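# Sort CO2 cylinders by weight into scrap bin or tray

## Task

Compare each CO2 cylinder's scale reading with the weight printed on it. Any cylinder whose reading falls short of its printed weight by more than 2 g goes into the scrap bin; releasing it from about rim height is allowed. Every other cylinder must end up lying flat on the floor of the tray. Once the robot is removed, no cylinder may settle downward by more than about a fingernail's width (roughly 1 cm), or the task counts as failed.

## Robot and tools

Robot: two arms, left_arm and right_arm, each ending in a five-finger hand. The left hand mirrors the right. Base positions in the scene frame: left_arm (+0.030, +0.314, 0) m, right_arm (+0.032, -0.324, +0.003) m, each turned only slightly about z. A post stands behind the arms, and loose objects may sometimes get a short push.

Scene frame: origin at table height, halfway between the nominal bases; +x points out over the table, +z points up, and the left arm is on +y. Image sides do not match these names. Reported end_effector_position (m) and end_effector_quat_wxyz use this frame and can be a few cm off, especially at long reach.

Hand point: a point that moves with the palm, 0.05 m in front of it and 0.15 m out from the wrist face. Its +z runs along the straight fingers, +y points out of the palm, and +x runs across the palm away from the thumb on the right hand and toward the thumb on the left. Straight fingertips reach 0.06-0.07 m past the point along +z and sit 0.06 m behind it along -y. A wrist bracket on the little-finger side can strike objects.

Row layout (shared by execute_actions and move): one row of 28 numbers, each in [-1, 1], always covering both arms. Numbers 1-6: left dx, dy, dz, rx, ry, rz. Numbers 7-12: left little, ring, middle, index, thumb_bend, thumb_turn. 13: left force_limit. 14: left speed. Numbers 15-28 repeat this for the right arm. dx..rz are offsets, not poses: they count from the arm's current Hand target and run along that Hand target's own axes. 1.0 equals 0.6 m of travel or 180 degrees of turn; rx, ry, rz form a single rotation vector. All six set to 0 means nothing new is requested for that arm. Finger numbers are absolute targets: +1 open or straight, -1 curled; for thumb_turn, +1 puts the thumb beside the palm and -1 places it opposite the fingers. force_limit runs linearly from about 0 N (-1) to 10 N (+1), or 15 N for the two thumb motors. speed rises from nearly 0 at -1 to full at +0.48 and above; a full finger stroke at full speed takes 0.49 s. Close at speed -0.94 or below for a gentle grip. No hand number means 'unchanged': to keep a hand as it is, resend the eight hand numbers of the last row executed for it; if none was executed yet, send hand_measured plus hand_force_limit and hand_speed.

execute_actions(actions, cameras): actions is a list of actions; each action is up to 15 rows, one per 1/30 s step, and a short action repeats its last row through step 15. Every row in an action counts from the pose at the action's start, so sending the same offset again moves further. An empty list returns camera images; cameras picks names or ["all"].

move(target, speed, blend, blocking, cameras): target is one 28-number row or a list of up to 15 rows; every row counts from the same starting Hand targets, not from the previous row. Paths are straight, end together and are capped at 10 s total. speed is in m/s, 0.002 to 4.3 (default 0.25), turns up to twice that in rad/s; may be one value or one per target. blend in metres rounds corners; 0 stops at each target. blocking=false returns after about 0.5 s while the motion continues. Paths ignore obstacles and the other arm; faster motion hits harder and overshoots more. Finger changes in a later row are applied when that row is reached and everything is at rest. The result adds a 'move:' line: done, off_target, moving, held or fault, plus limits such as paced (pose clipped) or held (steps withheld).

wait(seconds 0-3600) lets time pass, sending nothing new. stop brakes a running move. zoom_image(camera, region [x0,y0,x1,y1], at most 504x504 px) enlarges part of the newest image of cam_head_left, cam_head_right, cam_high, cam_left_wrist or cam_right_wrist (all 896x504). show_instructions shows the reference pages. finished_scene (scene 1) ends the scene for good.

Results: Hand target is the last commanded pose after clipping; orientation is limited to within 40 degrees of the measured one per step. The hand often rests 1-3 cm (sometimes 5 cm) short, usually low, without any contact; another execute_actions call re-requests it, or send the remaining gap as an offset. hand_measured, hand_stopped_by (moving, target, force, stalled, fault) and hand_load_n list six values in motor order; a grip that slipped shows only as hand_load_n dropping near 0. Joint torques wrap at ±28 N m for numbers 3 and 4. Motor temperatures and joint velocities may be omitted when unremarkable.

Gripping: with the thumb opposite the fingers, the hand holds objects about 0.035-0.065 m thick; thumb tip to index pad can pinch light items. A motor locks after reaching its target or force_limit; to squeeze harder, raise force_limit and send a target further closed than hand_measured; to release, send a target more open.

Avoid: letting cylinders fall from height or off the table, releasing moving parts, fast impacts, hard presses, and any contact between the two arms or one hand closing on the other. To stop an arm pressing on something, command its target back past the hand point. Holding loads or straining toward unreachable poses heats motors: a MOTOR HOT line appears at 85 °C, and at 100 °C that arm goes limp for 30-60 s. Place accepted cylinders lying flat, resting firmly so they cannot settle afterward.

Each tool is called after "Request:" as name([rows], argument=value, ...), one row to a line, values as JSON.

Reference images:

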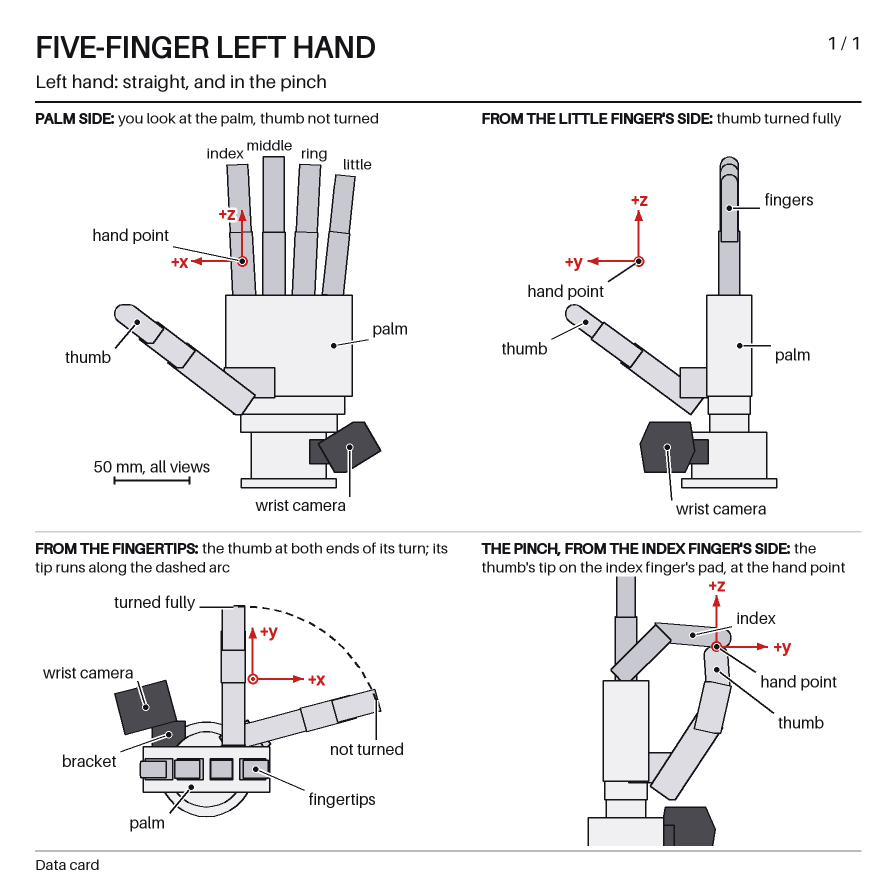

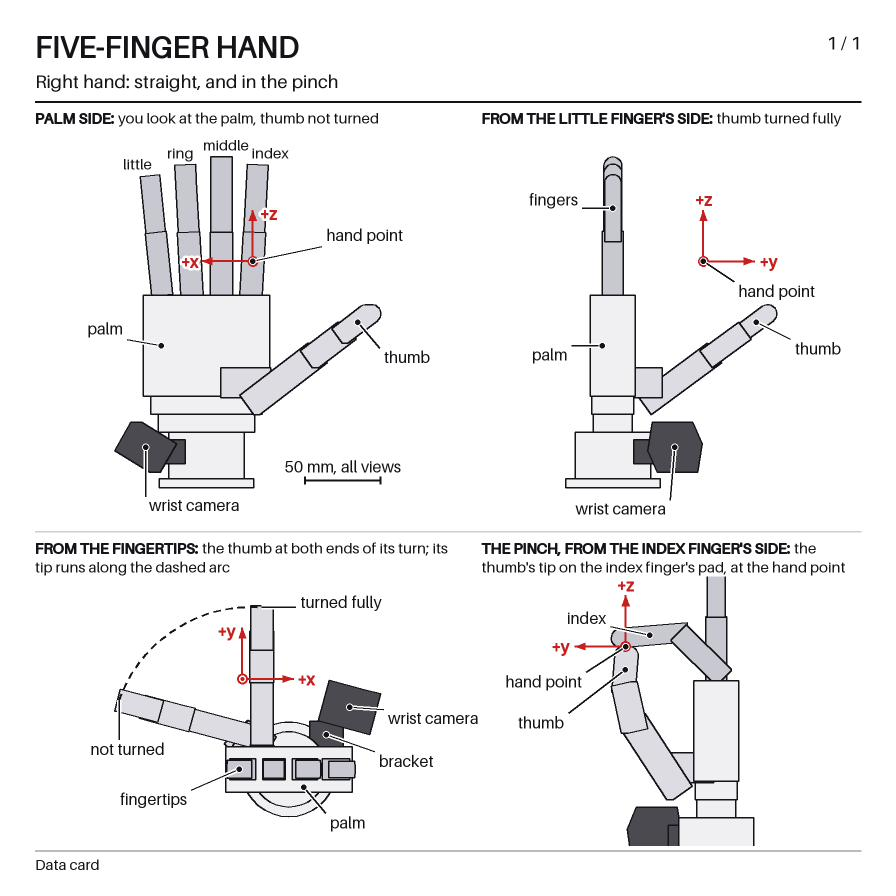

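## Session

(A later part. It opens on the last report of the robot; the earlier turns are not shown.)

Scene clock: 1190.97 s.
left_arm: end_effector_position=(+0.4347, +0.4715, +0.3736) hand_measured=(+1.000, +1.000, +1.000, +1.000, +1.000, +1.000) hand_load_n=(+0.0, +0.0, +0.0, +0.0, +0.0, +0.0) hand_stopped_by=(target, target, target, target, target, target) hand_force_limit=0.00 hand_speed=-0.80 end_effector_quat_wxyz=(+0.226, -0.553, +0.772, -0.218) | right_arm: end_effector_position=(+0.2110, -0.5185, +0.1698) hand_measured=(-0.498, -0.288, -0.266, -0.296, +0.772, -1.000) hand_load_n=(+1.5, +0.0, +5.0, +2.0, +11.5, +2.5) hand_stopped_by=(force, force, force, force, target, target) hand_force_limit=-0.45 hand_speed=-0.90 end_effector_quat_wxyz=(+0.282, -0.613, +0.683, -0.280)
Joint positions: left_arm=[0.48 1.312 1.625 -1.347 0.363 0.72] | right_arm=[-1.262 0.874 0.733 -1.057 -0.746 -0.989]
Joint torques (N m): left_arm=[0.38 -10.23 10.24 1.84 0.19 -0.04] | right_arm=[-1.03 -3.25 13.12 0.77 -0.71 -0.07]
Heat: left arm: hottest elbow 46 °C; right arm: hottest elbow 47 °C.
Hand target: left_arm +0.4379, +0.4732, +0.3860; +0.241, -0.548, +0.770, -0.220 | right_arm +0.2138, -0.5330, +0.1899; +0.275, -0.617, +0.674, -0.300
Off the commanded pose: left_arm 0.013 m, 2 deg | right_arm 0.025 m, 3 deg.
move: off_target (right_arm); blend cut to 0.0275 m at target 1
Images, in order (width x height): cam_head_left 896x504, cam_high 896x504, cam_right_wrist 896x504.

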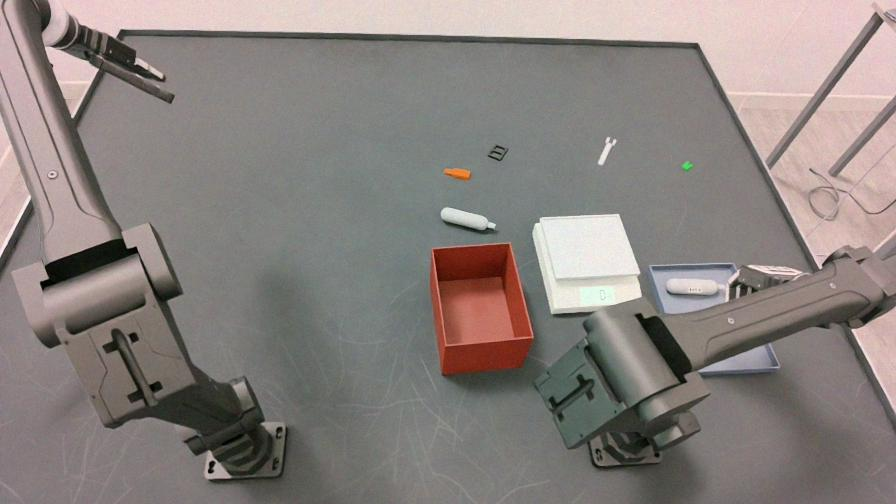

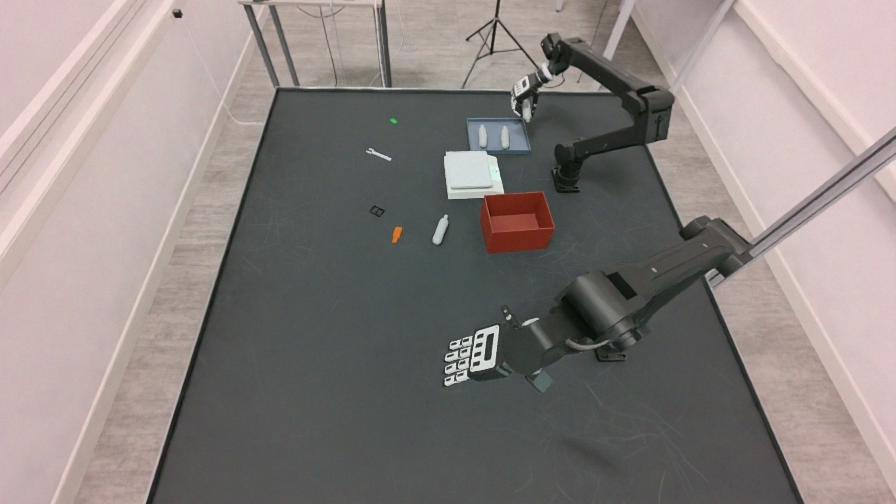

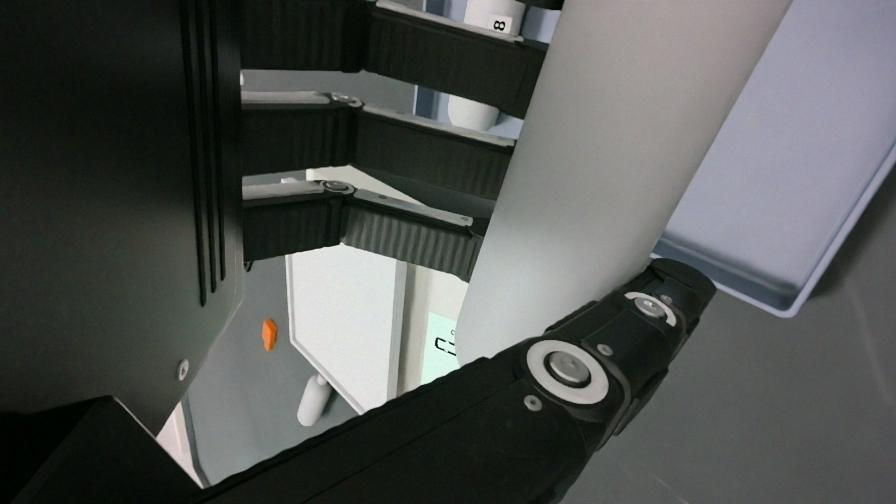

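Request:
move(target=[0,0,0,0,0,0,1,1,1,1,1,1,0,-0.8, 0,0.1641,0.1515,0,0,0,-0.5,-0.5,-0.4,-0.5,0.77,-1,-0.45,-0.9], speed=0.08, cameras=["cam_right_wrist","cam_high"])

Request:
zoom_image(camera="cam_high", region=[440, 90, 570, 170])

Scene clock: 1201.73 s.
left_arm: end_effector_position=(+0.4347, +0.4715, +0.3736) hand_measured=(+1.000, +1.000, +1.000, +1.000, +1.000, +1.000) hand_load_n=(+0.0, +0.0, +0.0, +0.0, +0.0, +0.5) hand_stopped_by=(target, target, target, target, target, target) hand_force_limit=0.00 hand_speed=-0.80 end_effector_quat_wxyz=(+0.226, -0.553, +0.772, -0.218) | right_arm: end_effector_position=(+0.2142, -0.5277, +0.0540) hand_measured=(-0.498, -0.288, -0.266, -0.296, +0.772, -1.000) hand_load_n=(+1.5, +0.0, +4.5, +2.0, +11.5, +2.5) hand_stopped_by=(force, force, force, force, target, target) hand_force_limit=-0.45 hand_speed=-0.90 end_effector_quat_wxyz=(+0.277, -0.616, +0.677, -0.292)
Joint positions: left_arm=[0.48 1.312 1.625 -1.347 0.363 0.72] | right_arm=[-1.262 1.025 0.489 -0.632 -0.747 -0.991]
Joint torques (N m): left_arm=[0.44 -10.23 10.22 1.83 0.19 -0.04] | right_arm=[-0.56 -4.19 8.4 1.52 -0.61 0.01]
Heat: left arm: hottest elbow 46 °C; right arm: hottest elbow 46 °C.
Hand target: left_arm +0.4379, +0.4732, +0.3860; +0.241, -0.548, +0.770, -0.220 | right_arm +0.2155, -0.5332, +0.0560; +0.275, -0.617, +0.674, -0.300
Off the commanded pose: left_arm 0.013 m, 2 deg | right_arm 0.006 m, 1 deg.
move: done
Images, in order (width x height): cam_high 896x504, cam_right_wrist 896x504.

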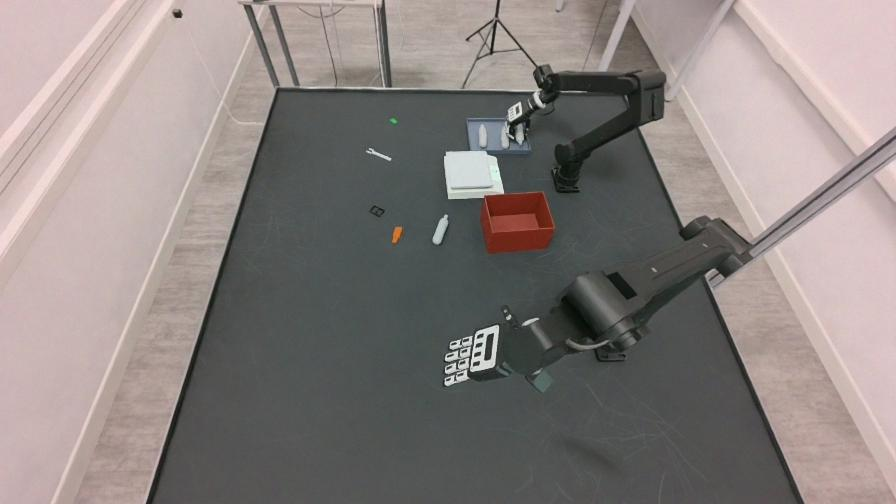

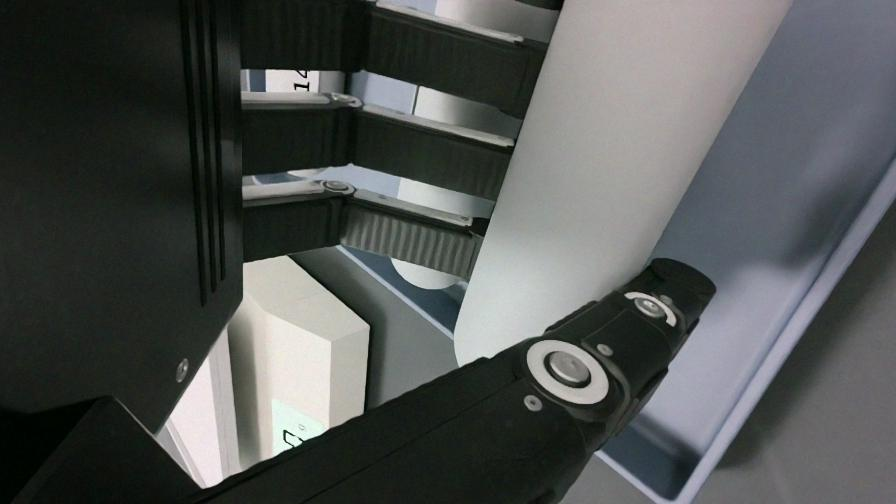

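Scaled by 3.877 from the camera's image (finer frame: 1280x720).

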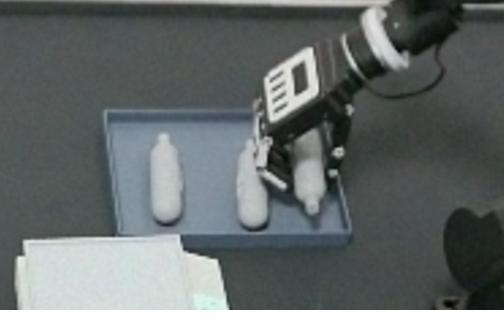

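Request:
move(target=[0,0,0,0,0,0,1,1,1,1,1,1,0,-0.8, 0,-0.0622,0.0617,0,0,0,-0.5,-0.5,-0.4,-0.5,0.77,-1,-0.45,-0.9], speed=0.04, cameras=["cam_right_wrist","cam_high"])

Request:
zoom_image(camera="cam_high", region=[440, 90, 570, 170])

Scene clock: 1207.07 s.
left_arm: end_effector_position=(+0.4347, +0.4715, +0.3736) hand_measured=(+1.000, +1.000, +1.000, +1.000, +1.000, +1.000) hand_load_n=(+0.0, +0.0, +0.0, -0.5, +0.0, +0.0) hand_stopped_by=(target, target, target, target, target, target) hand_force_limit=0.00 hand_speed=-0.80 end_effector_quat_wxyz=(+0.226, -0.553, +0.772, -0.218) | right_arm: end_effector_position=(+0.2557, -0.5238, +0.0460) hand_measured=(-0.498, -0.288, -0.266, -0.296, +0.772, -1.000) hand_load_n=(+1.5, +0.0, +5.0, +2.0, +11.0, +2.0) hand_stopped_by=(force, force, force, force, target, target) hand_force_limit=-0.45 hand_speed=-0.90 end_effector_quat_wxyz=(+0.277, -0.616, +0.681, -0.284)
Joint positions: left_arm=[0.48 1.312 1.625 -1.347 0.363 0.72] | right_arm=[-1.098 1.08 0.489 -0.471 -0.668 -0.799]
Joint torques (N m): left_arm=[0.38 -10.17 10.22 1.83 0.18 -0.04] | right_arm=[0.85 -4.6 10.82 1.73 -0.4 0.19]
Heat: left arm: hottest elbow 46 °C; right arm: hottest elbow 47 °C.
Hand target: left_arm +0.4379, +0.4732, +0.3860; +0.241, -0.548, +0.770, -0.220 | right_arm +0.2679, -0.5377, +0.0589; +0.275, -0.617, +0.673, -0.300
Off the commanded pose: left_arm 0.013 m, 2 deg | right_arm 0.023 m, 2 deg.
move: off_target (right_arm)
Images, in order (width x height): cam_high 896x504, cam_right_wrist 896x504.

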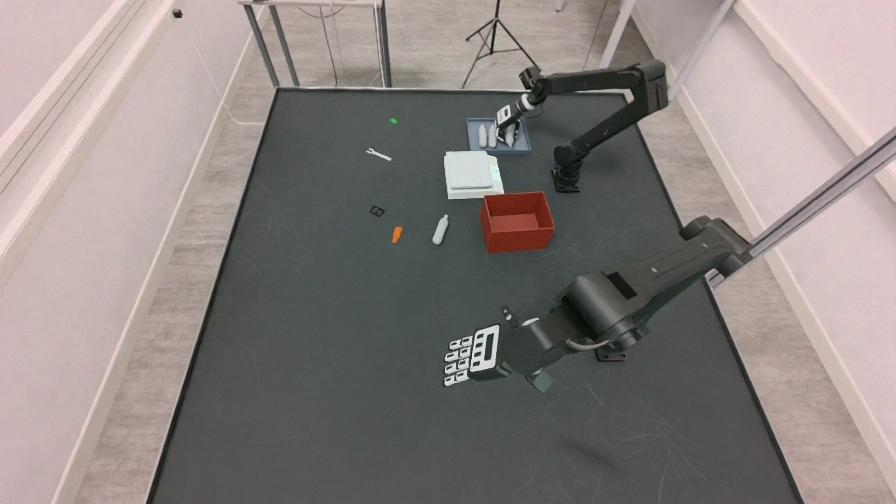

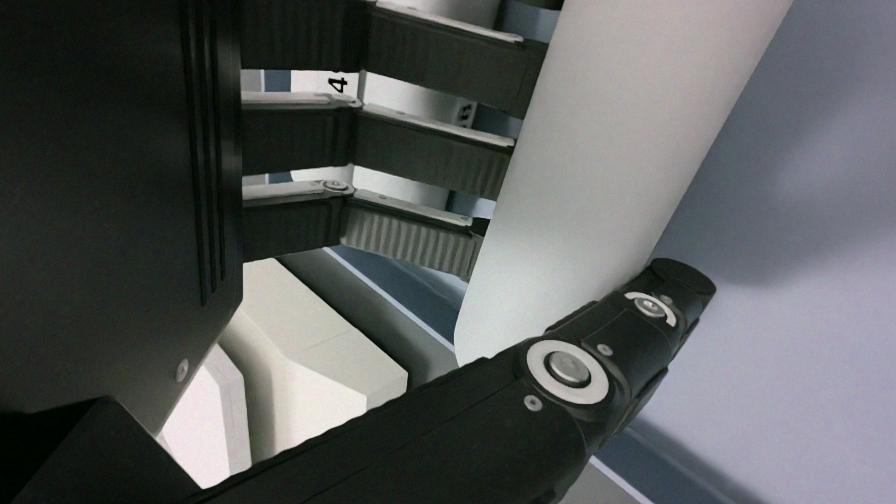

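Scaled by 3.877 from the camera's image (finer frame: 1280x720).

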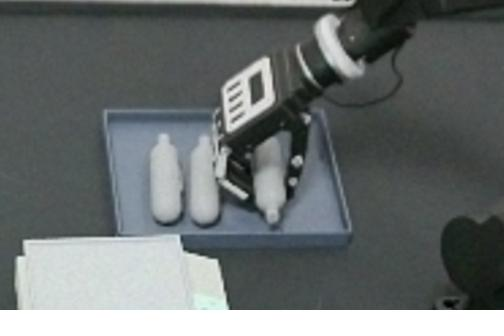

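Request:
move(target=[0,0,0,0,0,0,1,1,1,1,1,1,0,-0.8, -0.0063,0.0482,-0.0067,0,0,0,-0.5,-0.5,-0.4,-0.5,0.77,-1,-0.45,-0.9], speed=0.04, cameras=["cam_right_wrist","cam_high"])

Request:
zoom_image(camera="cam_high", region=[440, 90, 570, 170])

Scene clock: 1211.63 s.
left_arm: end_effector_position=(+0.4347, +0.4715, +0.3736) hand_measured=(+1.000, +1.000, +1.000, +1.000, +1.000, +1.000) hand_load_n=(+0.0, +0.0, +0.0, +0.0, +0.0, +0.0) hand_stopped_by=(target, target, target, target, target, target) hand_force_limit=0.00 hand_speed=-0.80 end_effector_quat_wxyz=(+0.226, -0.553, +0.772, -0.218) | right_arm: end_effector_position=(+0.2458, -0.5249, +0.0390) hand_measured=(-0.498, -0.288, -0.266, -0.296, +0.772, -1.000) hand_load_n=(+1.5, +0.0, +5.0, +2.0, +11.0, +2.5) hand_stopped_by=(force, force, force, force, target, target) hand_force_limit=-0.45 hand_speed=-0.90 end_effector_quat_wxyz=(+0.278, -0.616, +0.677, -0.291)
Joint positions: left_arm=[0.48 1.312 1.625 -1.347 0.363 0.72] | right_arm=[-1.138 1.08 0.465 -0.46 -0.693 -0.844]
Joint torques (N m): left_arm=[0.44 -10.23 10.24 1.85 0.19 -0.04] | right_arm=[-1.38 -4.42 8.14 1.72 -0.64 -0.08]
Heat: left arm: hottest elbow 46 °C; right arm: hottest elbow 47 °C.
Hand target: left_arm +0.4379, +0.4732, +0.3860; +0.241, -0.548, +0.770, -0.220 | right_arm +0.2459, -0.5319, +0.0401; +0.275, -0.617, +0.673, -0.300
Off the commanded pose: left_arm 0.013 m, 2 deg | right_arm 0.007 m, 1 deg.
move: done
Images, in order (width x height): cam_high 896x504, cam_right_wrist 896x504.

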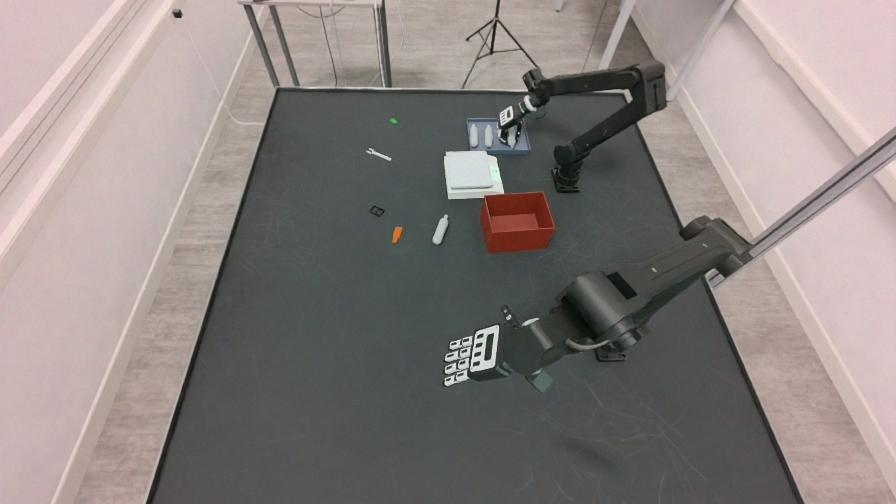

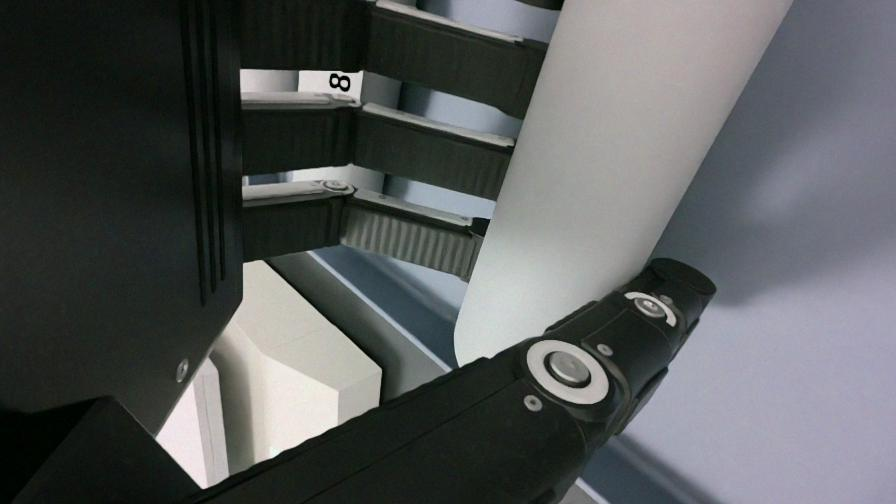

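Scaled by 3.877 from the camera's image (finer frame: 1280x720).

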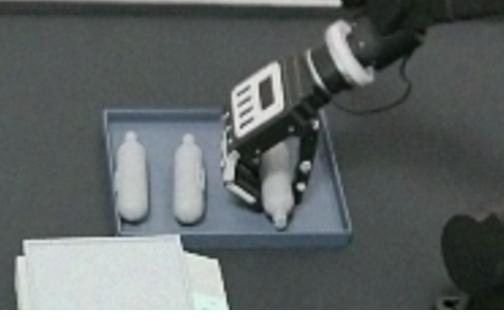

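Request:
move(target=[0,0,0,0,0,0,1,1,1,1,1,1,0,-0.8, 0,0.0087,0.0078,0,0,0,-0.5,-0.5,-0.4,-0.5,0.77,-1,-0.45,-0.9], speed=0.03, cameras=["cam_right_wrist"])

Scene clock: 1214.27 s.
left_arm: end_effector_position=(+0.4347, +0.4715, +0.3736) hand_measured=(+1.000, +1.000, +1.000, +1.000, +1.000, +1.000) hand_load_n=(+0.0, +0.0, -0.5, +0.0, +0.0, +0.0) hand_stopped_by=(target, target, target, target, target, target) hand_force_limit=0.00 hand_speed=-0.80 end_effector_quat_wxyz=(+0.226, -0.553, +0.772, -0.218) | right_arm: end_effector_position=(+0.2461, -0.5254, +0.0323) hand_measured=(-0.498, -0.288, -0.266, -0.296, +0.772, -1.000) hand_load_n=(+1.5, +0.0, +5.0, +2.0, +11.5, +2.0) hand_stopped_by=(force, force, force, force, target, target) hand_force_limit=-0.45 hand_speed=-0.90 end_effector_quat_wxyz=(+0.278, -0.617, +0.676, -0.291)
Joint positions: left_arm=[0.48 1.312 1.625 -1.347 0.363 0.72] | right_arm=[-1.138 1.099 0.456 -0.431 -0.693 -0.845]
Joint torques (N m): left_arm=[0.44 -10.17 10.18 1.83 0.19 -0.05] | right_arm=[-1.32 -4.66 7.88 1.72 -0.62 -0.07]
Heat: left arm: hottest elbow 46 °C; right arm: hottest elbow 47 °C.
Hand target: left_arm +0.4379, +0.4732, +0.3860; +0.241, -0.548, +0.770, -0.220 | right_arm +0.2460, -0.5319, +0.0331; +0.275, -0.617, +0.673, -0.300
Off the commanded pose: left_arm 0.013 m, 2 deg | right_arm 0.007 m, 1 deg.
move: done

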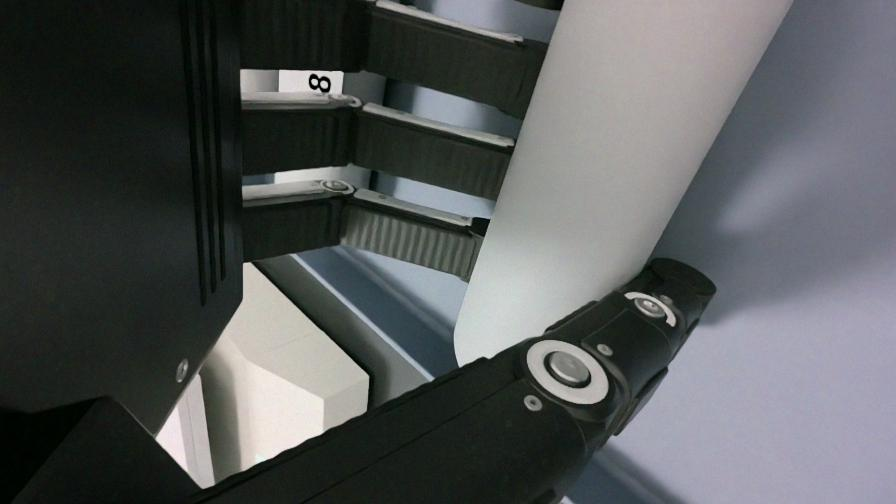

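Request:
move(target=[0,0,0,0,0,0,1,1,1,1,1,1,0,-0.8, 0,0.0062,0.0056,0,0,0,-0.5,-0.5,-0.4,-0.5,0.77,-1,-0.45,-0.9], speed=0.03, cameras=["cam_right_wrist"])

Scene clock: 1216.90 s.
left_arm: end_effector_position=(+0.4347, +0.4715, +0.3736) hand_measured=(+1.000, +1.000, +1.000, +1.000, +1.000, +1.000) hand_load_n=(+0.0, +0.0, +0.0, +0.0, +0.0, +0.0) hand_stopped_by=(target, target, target, target, target, target) hand_force_limit=0.00 hand_speed=-0.80 end_effector_quat_wxyz=(+0.226, -0.553, +0.772, -0.218) | right_arm: end_effector_position=(+0.2478, -0.5283, +0.0310) hand_measured=(-0.500, -0.288, -0.266, -0.296, +0.772, -1.000) hand_load_n=(+0.0, +0.0, +4.5, +2.0, +11.5, +2.5) hand_stopped_by=(force, force, force, force, target, target) hand_force_limit=-0.45 hand_speed=-0.90 end_effector_quat_wxyz=(+0.277, -0.618, +0.674, -0.297)
Joint positions: left_arm=[0.48 1.312 1.625 -1.347 0.363 0.72] | right_arm=[-1.138 1.106 0.453 -0.408 -0.695 -0.845]
Joint torques (N m): left_arm=[0.38 -10.23 10.22 1.83 0.19 -0.04] | right_arm=[-1.38 -4.25 7.45 1.65 -0.56 -0.08]
Heat: left arm: hottest elbow 46 °C; right arm: hottest elbow 46 °C.
Hand target: left_arm +0.4379, +0.4732, +0.3860; +0.241, -0.548, +0.770, -0.220 | right_arm +0.2460, -0.5320, +0.0281; -0.275, +0.617, -0.673, +0.300
Off the commanded pose: left_arm 0.013 m, 2 deg | right_arm 0.005 m, 0 deg.
move: done

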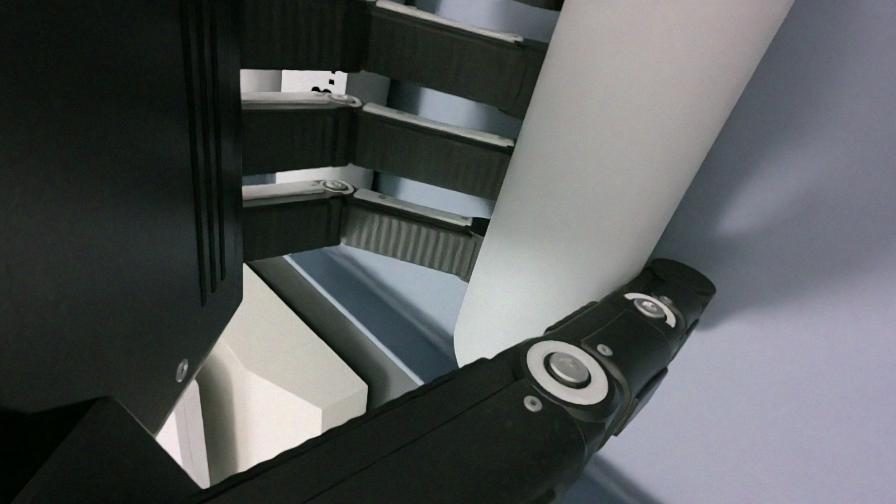

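Request:
move(target=[0,0,0,0,0,0,1,1,1,1,1,1,0,-0.8, 0,0,0,0,0,0,-0.2,-0.15,-0.1,-0.15,0.84,-1,-0.45,-0.92], speed=0.03, cameras=["cam_right_wrist"])

Request:
move([
  [0,0,0,0,0,0,1,1,1,1,1,1,0,-0.8, 0,0,0,0,0,0,0.1,0.12,0.12,0.12,0.95,-1,-0.4,-0.85],
  [0,0,0,0,0,0,1,1,1,1,1,1,0,-0.8, 0,-0.2,-0.18,0,0,0,0.1,0.12,0.12,0.12,0.95,-1,-0.4,-0.85],
], speed=0.1, cameras=["cam_right_wrist","cam_head_left","cam_high"])

Request:
zoom_image(camera="cam_high", region=[440, 90, 570, 170])

Scene clock: 1221.73 s.
left_arm: end_effector_position=(+0.4347, +0.4715, +0.3736) hand_measured=(+1.000, +1.000, +1.000, +1.000, +1.000, +1.000) hand_load_n=(+0.0, -0.5, +0.0, +0.0, +0.0, +0.0) hand_stopped_by=(target, target, target, target, target, target) hand_force_limit=0.00 hand_speed=-0.80 end_effector_quat_wxyz=(+0.226, -0.553, +0.772, -0.218) | right_arm: end_effector_position=(+0.2478, -0.5285, +0.0317) hand_measured=(-0.200, -0.150, -0.102, -0.150, +0.840, -1.000) hand_load_n=(+0.0, +0.0, -10.0, +0.0, +0.0, +0.0) hand_stopped_by=(target, target, target, target, target, target) hand_force_limit=-0.45 hand_speed=-0.92 end_effector_quat_wxyz=(+0.279, -0.616, +0.673, -0.298)
Joint positions: left_arm=[0.48 1.312 1.625 -1.347 0.363 0.72] | right_arm=[-1.143 1.106 0.453 -0.408 -0.702 -0.846]
Joint torques (N m): left_arm=[0.44 -10.23 10.22 1.83 0.19 -0.05] | right_arm=[-0.97 -4.13 7.46 1.65 -0.34 -0.08]
Heat: left arm: hottest elbow 46 °C; right arm: hottest elbow 45 °C.
Hand target: left_arm +0.4379, +0.4732, +0.3860; +0.241, -0.548, +0.770, -0.220 | right_arm +0.2459, -0.5318, +0.0280; +0.275, -0.617, +0.673, -0.300
Off the commanded pose: left_arm 0.013 m, 2 deg | right_arm 0.005 m, 1 deg.
move: done

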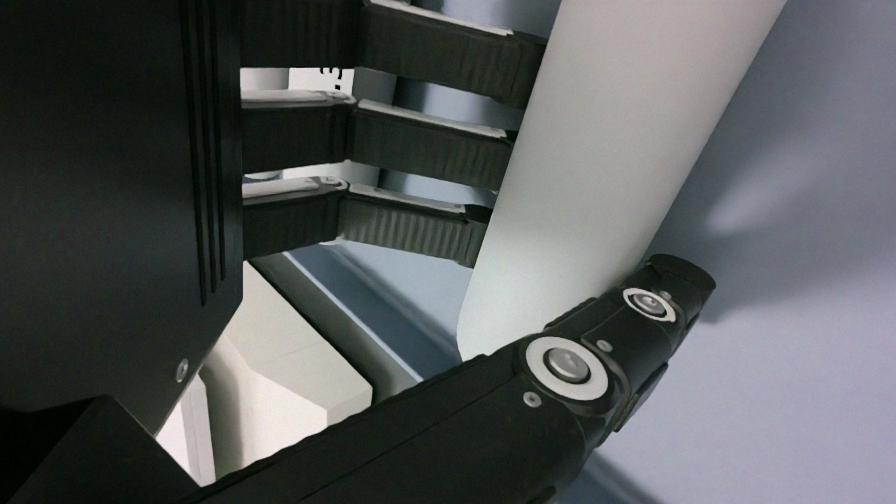

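Scene clock: 1224.90 s.
left_arm: end_effector_position=(+0.4347, +0.4715, +0.3736) hand_measured=(+1.000, +1.000, +1.000, +1.000, +1.000, +1.000) hand_load_n=(+0.0, +0.0, +0.0, +0.0, +0.0, -0.5) hand_stopped_by=(target, target, target, target, target, target) hand_force_limit=0.00 hand_speed=-0.80 end_effector_quat_wxyz=(+0.226, -0.553, +0.772, -0.218) | right_arm: end_effector_position=(+0.2426, -0.5232, +0.1731) hand_measured=(+0.100, +0.120, +0.118, +0.120, +0.950, -1.000) hand_load_n=(+0.0, +0.0, +0.0, +0.0, +0.0, +0.0) hand_stopped_by=(target, target, target, target, target, target) hand_force_limit=-0.40 hand_speed=-0.85 end_effector_quat_wxyz=(+0.281, -0.612, +0.682, -0.285)
Joint positions: left_arm=[0.48 1.312 1.625 -1.347 0.363 0.72] | right_arm=[-1.149 0.896 0.745 -0.942 -0.698 -0.847]
Joint torques (N m): left_arm=[0.44 -10.23 10.22 1.84 0.19 -0.05] | right_arm=[-0.32 -4.37 12.23 0.84 -0.46 -0.05]
Heat: left arm: hottest elbow 46 °C; right arm: hottest elbow 45 °C.
Hand target: left_arm +0.4379, +0.4732, +0.3860; +0.241, -0.548, +0.770, -0.220 | right_arm +0.2459, -0.5320, +0.1895; +0.275, -0.617, +0.674, -0.300
Off the commanded pose: left_arm 0.013 m, 2 deg | right_arm 0.019 m, 2 deg.
move: off_target (right_arm)
Images, in order (width x height): cam_head_left 896x504, cam_high 896x504, cam_right_wrist 896x504.

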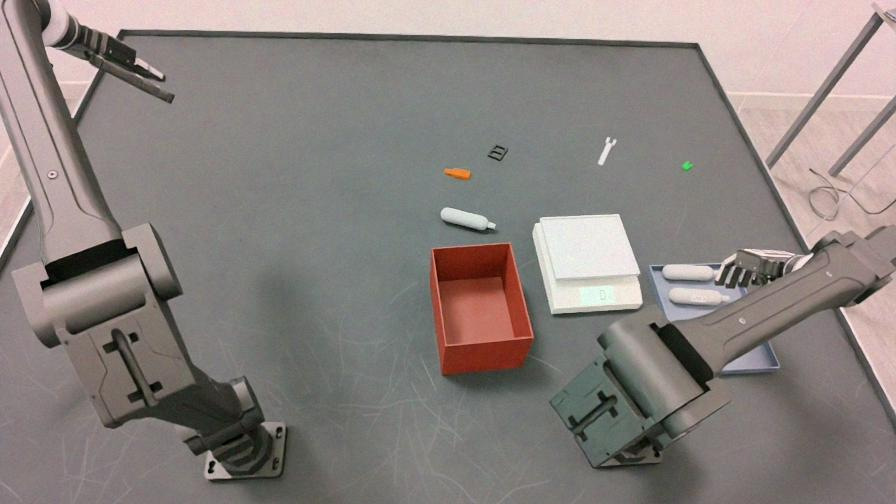

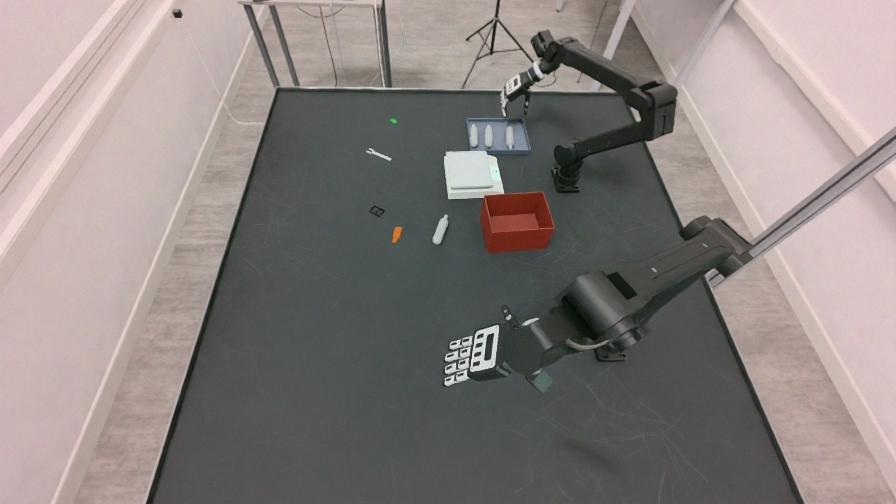

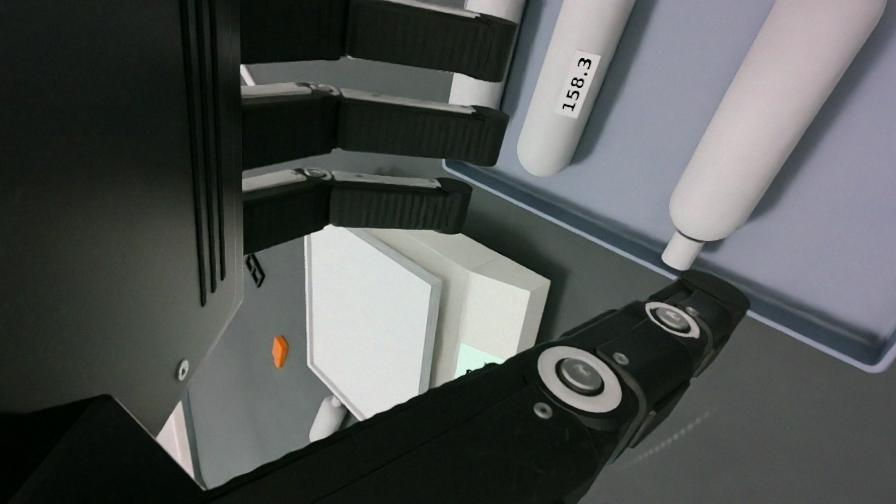

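Scaled by 3.877 from the camera's image (finer frame: 1280x720).

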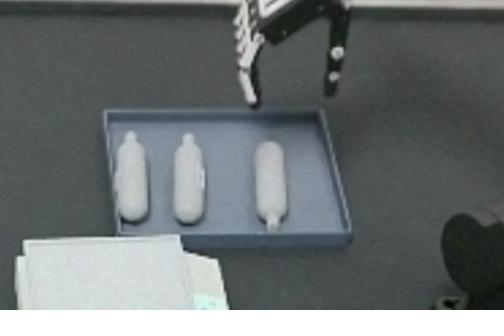

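Request:
zoom_image(camera="cam_head_left", region=[410, 170, 550, 280])

Scaled by 3.600 from the camera's image (finer frame: 1280x720).

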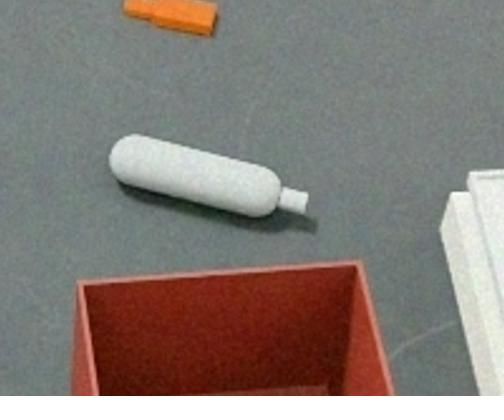

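Request:
move(target=[0,0,0,0,0,0,1,1,1,1,1,1,0,-0.8, -0.8875,-0.2265,0.3263,0,0.0537,0.0483,0.15,0.15,0.18,0.15,1,-1,-0.4,-0.8], speed=0.2, cameras=["cam_right_wrist","cam_head_left","cam_high","cam_head_right"])

Scene clock: 1248.00 s.
left_arm: end_effector_position=(+0.4347, +0.4715, +0.3736) hand_measured=(+1.000, +1.000, +1.000, +1.000, +1.000, +1.000) hand_load_n=(+0.0, +0.0, +0.0, +0.0, +0.0, +0.0) hand_stopped_by=(target, target, target, target, target, target) hand_force_limit=0.00 hand_speed=-0.80 end_effector_quat_wxyz=(+0.226, -0.553, +0.772, -0.218) | right_arm: end_effector_position=(+0.5183, -0.0327, +0.1465) hand_measured=(+0.150, +0.150, +0.180, +0.150, +1.000, -1.000) hand_load_n=(+0.0, +0.0, +0.0, +0.0, +0.0, +0.0) hand_stopped_by=(target, target, target, target, target, target) hand_force_limit=-0.40 hand_speed=-0.80 end_effector_quat_wxyz=(+0.227, -0.545, +0.737, -0.330)
Joint positions: left_arm=[0.48 1.312 1.625 -1.347 0.363 0.72] | right_arm=[0.645 1.559 1.223 -0.704 0.664 0.774]
Joint torques (N m): left_arm=[0.44 -10.23 10.24 1.83 0.18 -0.04] | right_arm=[0.21 -13.74 12.12 0.9 0.5 0.16]
Heat: left arm: hottest elbow 46 °C; right arm: hottest elbow 45 °C.
Hand target: left_arm +0.4379, +0.4732, +0.3860; +0.241, -0.548, +0.770, -0.220 | right_arm +0.5277, -0.0220, +0.1595; +0.239, -0.537, +0.739, -0.329
Off the commanded pose: left_arm 0.013 m, 2 deg | right_arm 0.019 m, 2 deg.
move: off_target (right_arm)
Images, in order (width x height): cam_head_left 896x504, cam_head_right 896x504, cam_high 896x504, cam_right_wrist 896x504.

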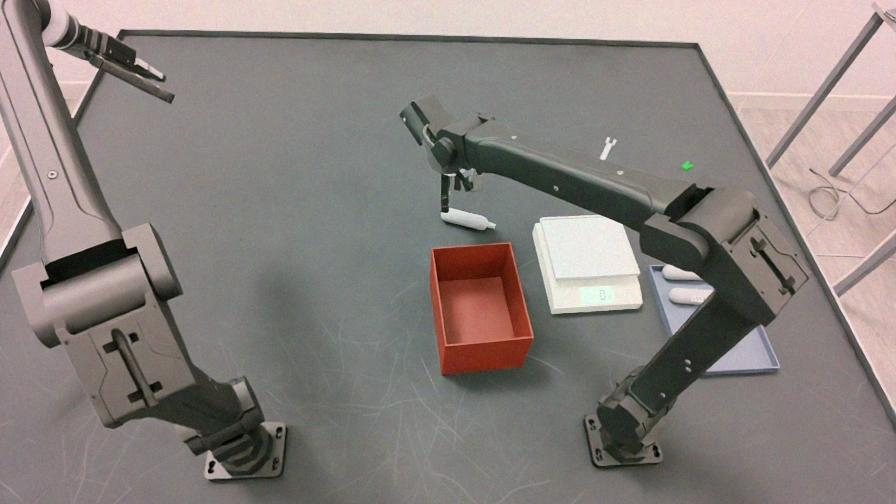

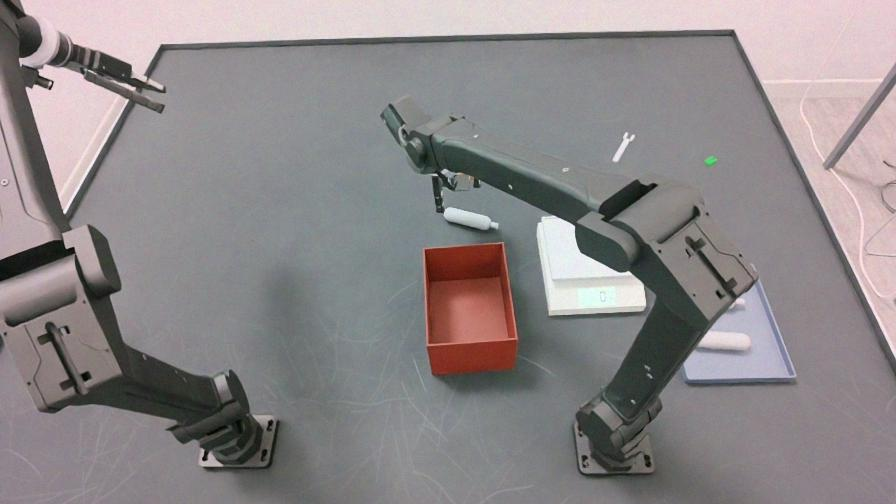

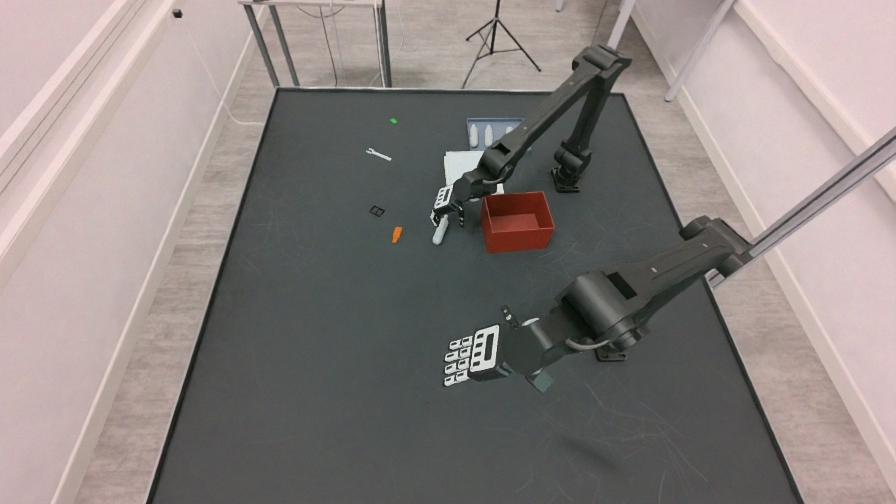

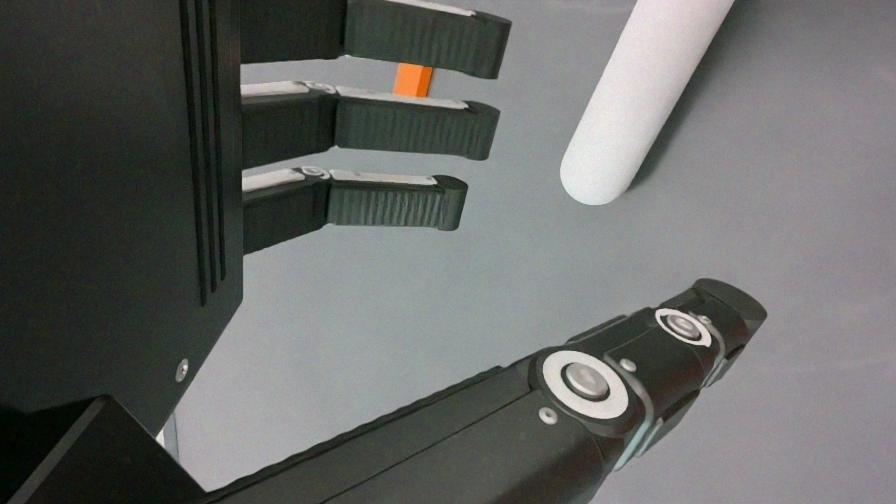

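Request:
move(target=[0,0,0,0,0,0,1,1,1,1,1,1,0,-0.8, 0.0433,0.0678,0.1277,0,0.0248,0.0223,0.15,0.15,0.18,0.15,1,-1,-0.4,-0.8], speed=0.1, cameras=["cam_right_wrist","cam_head_left"])

Scene clock: 1256.43 s.
left_arm: end_effector_position=(+0.4347, +0.4715, +0.3736) hand_measured=(+1.000, +1.000, +1.000, +1.000, +1.000, +1.000) hand_load_n=(+0.0, +0.0, +0.0, +0.0, +0.0, +0.0) hand_stopped_by=(target, target, target, target, target, target) hand_force_limit=0.00 hand_speed=-0.80 end_effector_quat_wxyz=(+0.226, -0.553, +0.772, -0.218) | right_arm: end_effector_position=(+0.5428, -0.0521, +0.0839) hand_measured=(+0.150, +0.150, +0.180, +0.150, +1.000, -1.000) hand_load_n=(+0.0, +0.0, +0.0, +0.0, +0.0, +0.0) hand_stopped_by=(target, target, target, target, target, target) hand_force_limit=-0.40 hand_speed=-0.80 end_effector_quat_wxyz=(+0.222, -0.506, +0.760, -0.340)
Joint positions: left_arm=[0.48 1.312 1.625 -1.347 0.363 0.72] | right_arm=[0.598 1.654 1.157 -0.548 0.686 0.821]
Joint torques (N m): left_arm=[0.44 -10.23 10.24 1.83 0.19 -0.05] | right_arm=[-1.2 -14.45 8.28 1.62 0.52 0.17]
Heat: left arm: hottest elbow 46 °C; right arm: hottest elbow 47 °C.
Hand target: left_arm +0.4379, +0.4732, +0.3860; +0.241, -0.548, +0.770, -0.220 | right_arm +0.5481, -0.0561, +0.0781; +0.222, -0.498, +0.766, -0.341
Off the commanded pose: left_arm 0.013 m, 2 deg | right_arm 0.009 m, 1 deg.
move: done
Images, in order (width x height): cam_head_left 896x504, cam_right_wrist 896x504.

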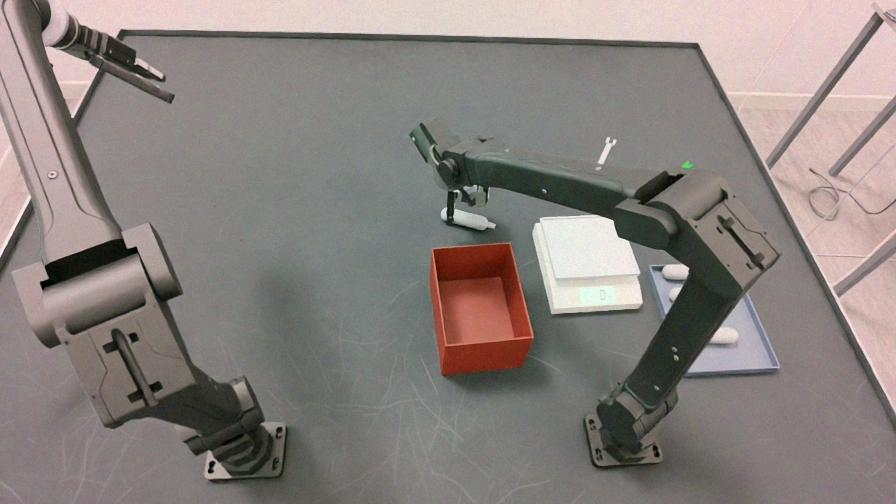

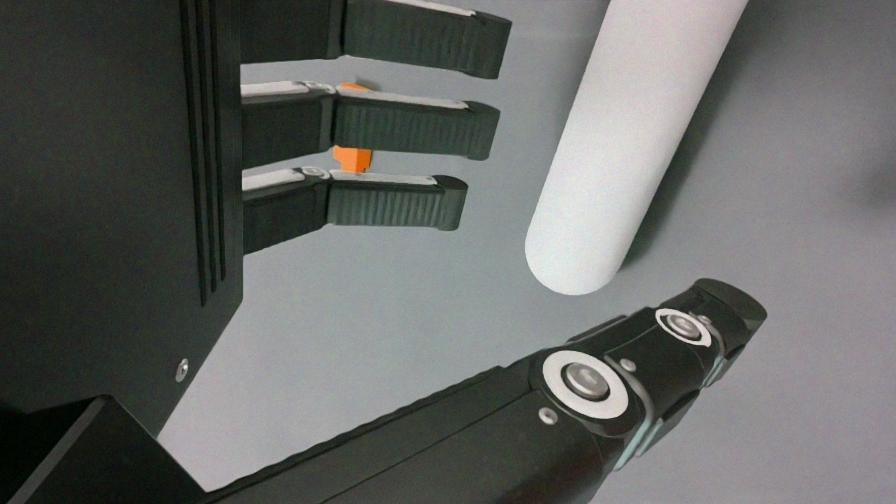

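Request:
move(target=[0,0,0,0,0,0,1,1,1,1,1,1,0,-0.8, 0,0.0483,0.0435,0,0,0,0.2,0.15,0.15,0.15,1,-1,-0.4,-0.8], speed=0.06, cameras=["cam_right_wrist","cam_high"])

Scene clock: 1261.37 s.
left_arm: end_effector_position=(+0.4347, +0.4715, +0.3736) hand_measured=(+1.000, +1.000, +1.000, +1.000, +1.000, +1.000) hand_load_n=(+0.0, +0.0, +0.0, +0.0, -0.5, +0.0) hand_stopped_by=(target, target, target, target, target, target) hand_force_limit=0.00 hand_speed=-0.80 end_effector_quat_wxyz=(+0.226, -0.553, +0.772, -0.218) | right_arm: end_effector_position=(+0.5439, -0.0515, +0.0466) hand_measured=(+0.200, +0.150, +0.150, +0.150, +1.000, -1.000) hand_load_n=(+0.0, +0.0, +0.0, +0.0, +0.0, +0.0) hand_stopped_by=(target, target, target, target, target, target) hand_force_limit=-0.40 hand_speed=-0.80 end_effector_quat_wxyz=(+0.224, -0.505, +0.761, -0.340)
Joint positions: left_arm=[0.48 1.312 1.625 -1.347 0.363 0.72] | right_arm=[0.598 1.708 1.113 -0.448 0.686 0.822]
Joint torques (N m): left_arm=[0.44 -10.17 10.22 1.84 0.19 -0.04] | right_arm=[-1.14 -14.39 7.73 1.62 0.51 0.16]
Heat: left arm: hottest elbow 46 °C; right arm: hottest elbow 47 °C.
Hand target: left_arm +0.4379, +0.4732, +0.3860; +0.241, -0.548, +0.770, -0.220 | right_arm +0.5481, -0.0561, +0.0391; +0.222, -0.497, +0.766, -0.341
Off the commanded pose: left_arm 0.013 m, 2 deg | right_arm 0.010 m, 1 deg.
move: done
Images, in order (width x height): cam_high 896x504, cam_right_wrist 896x504.

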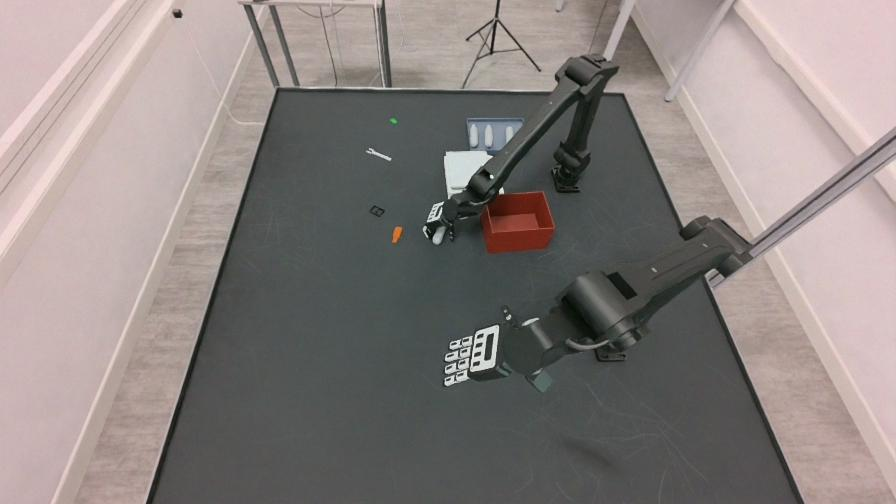

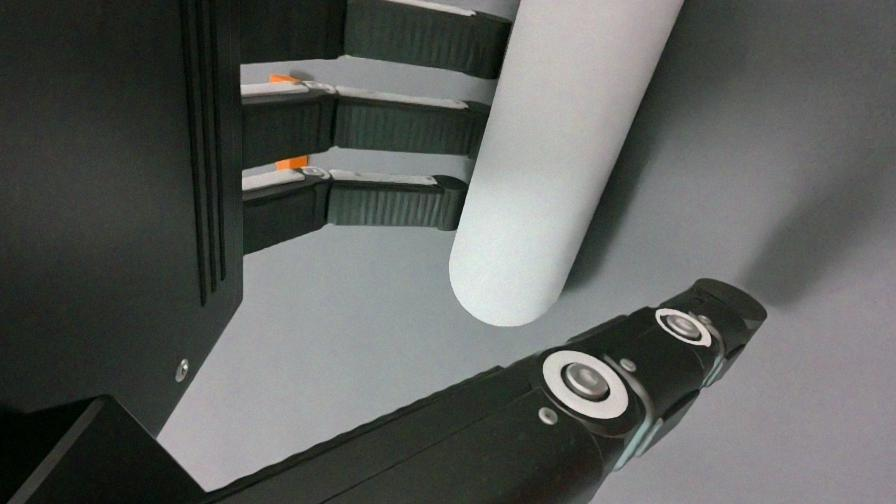

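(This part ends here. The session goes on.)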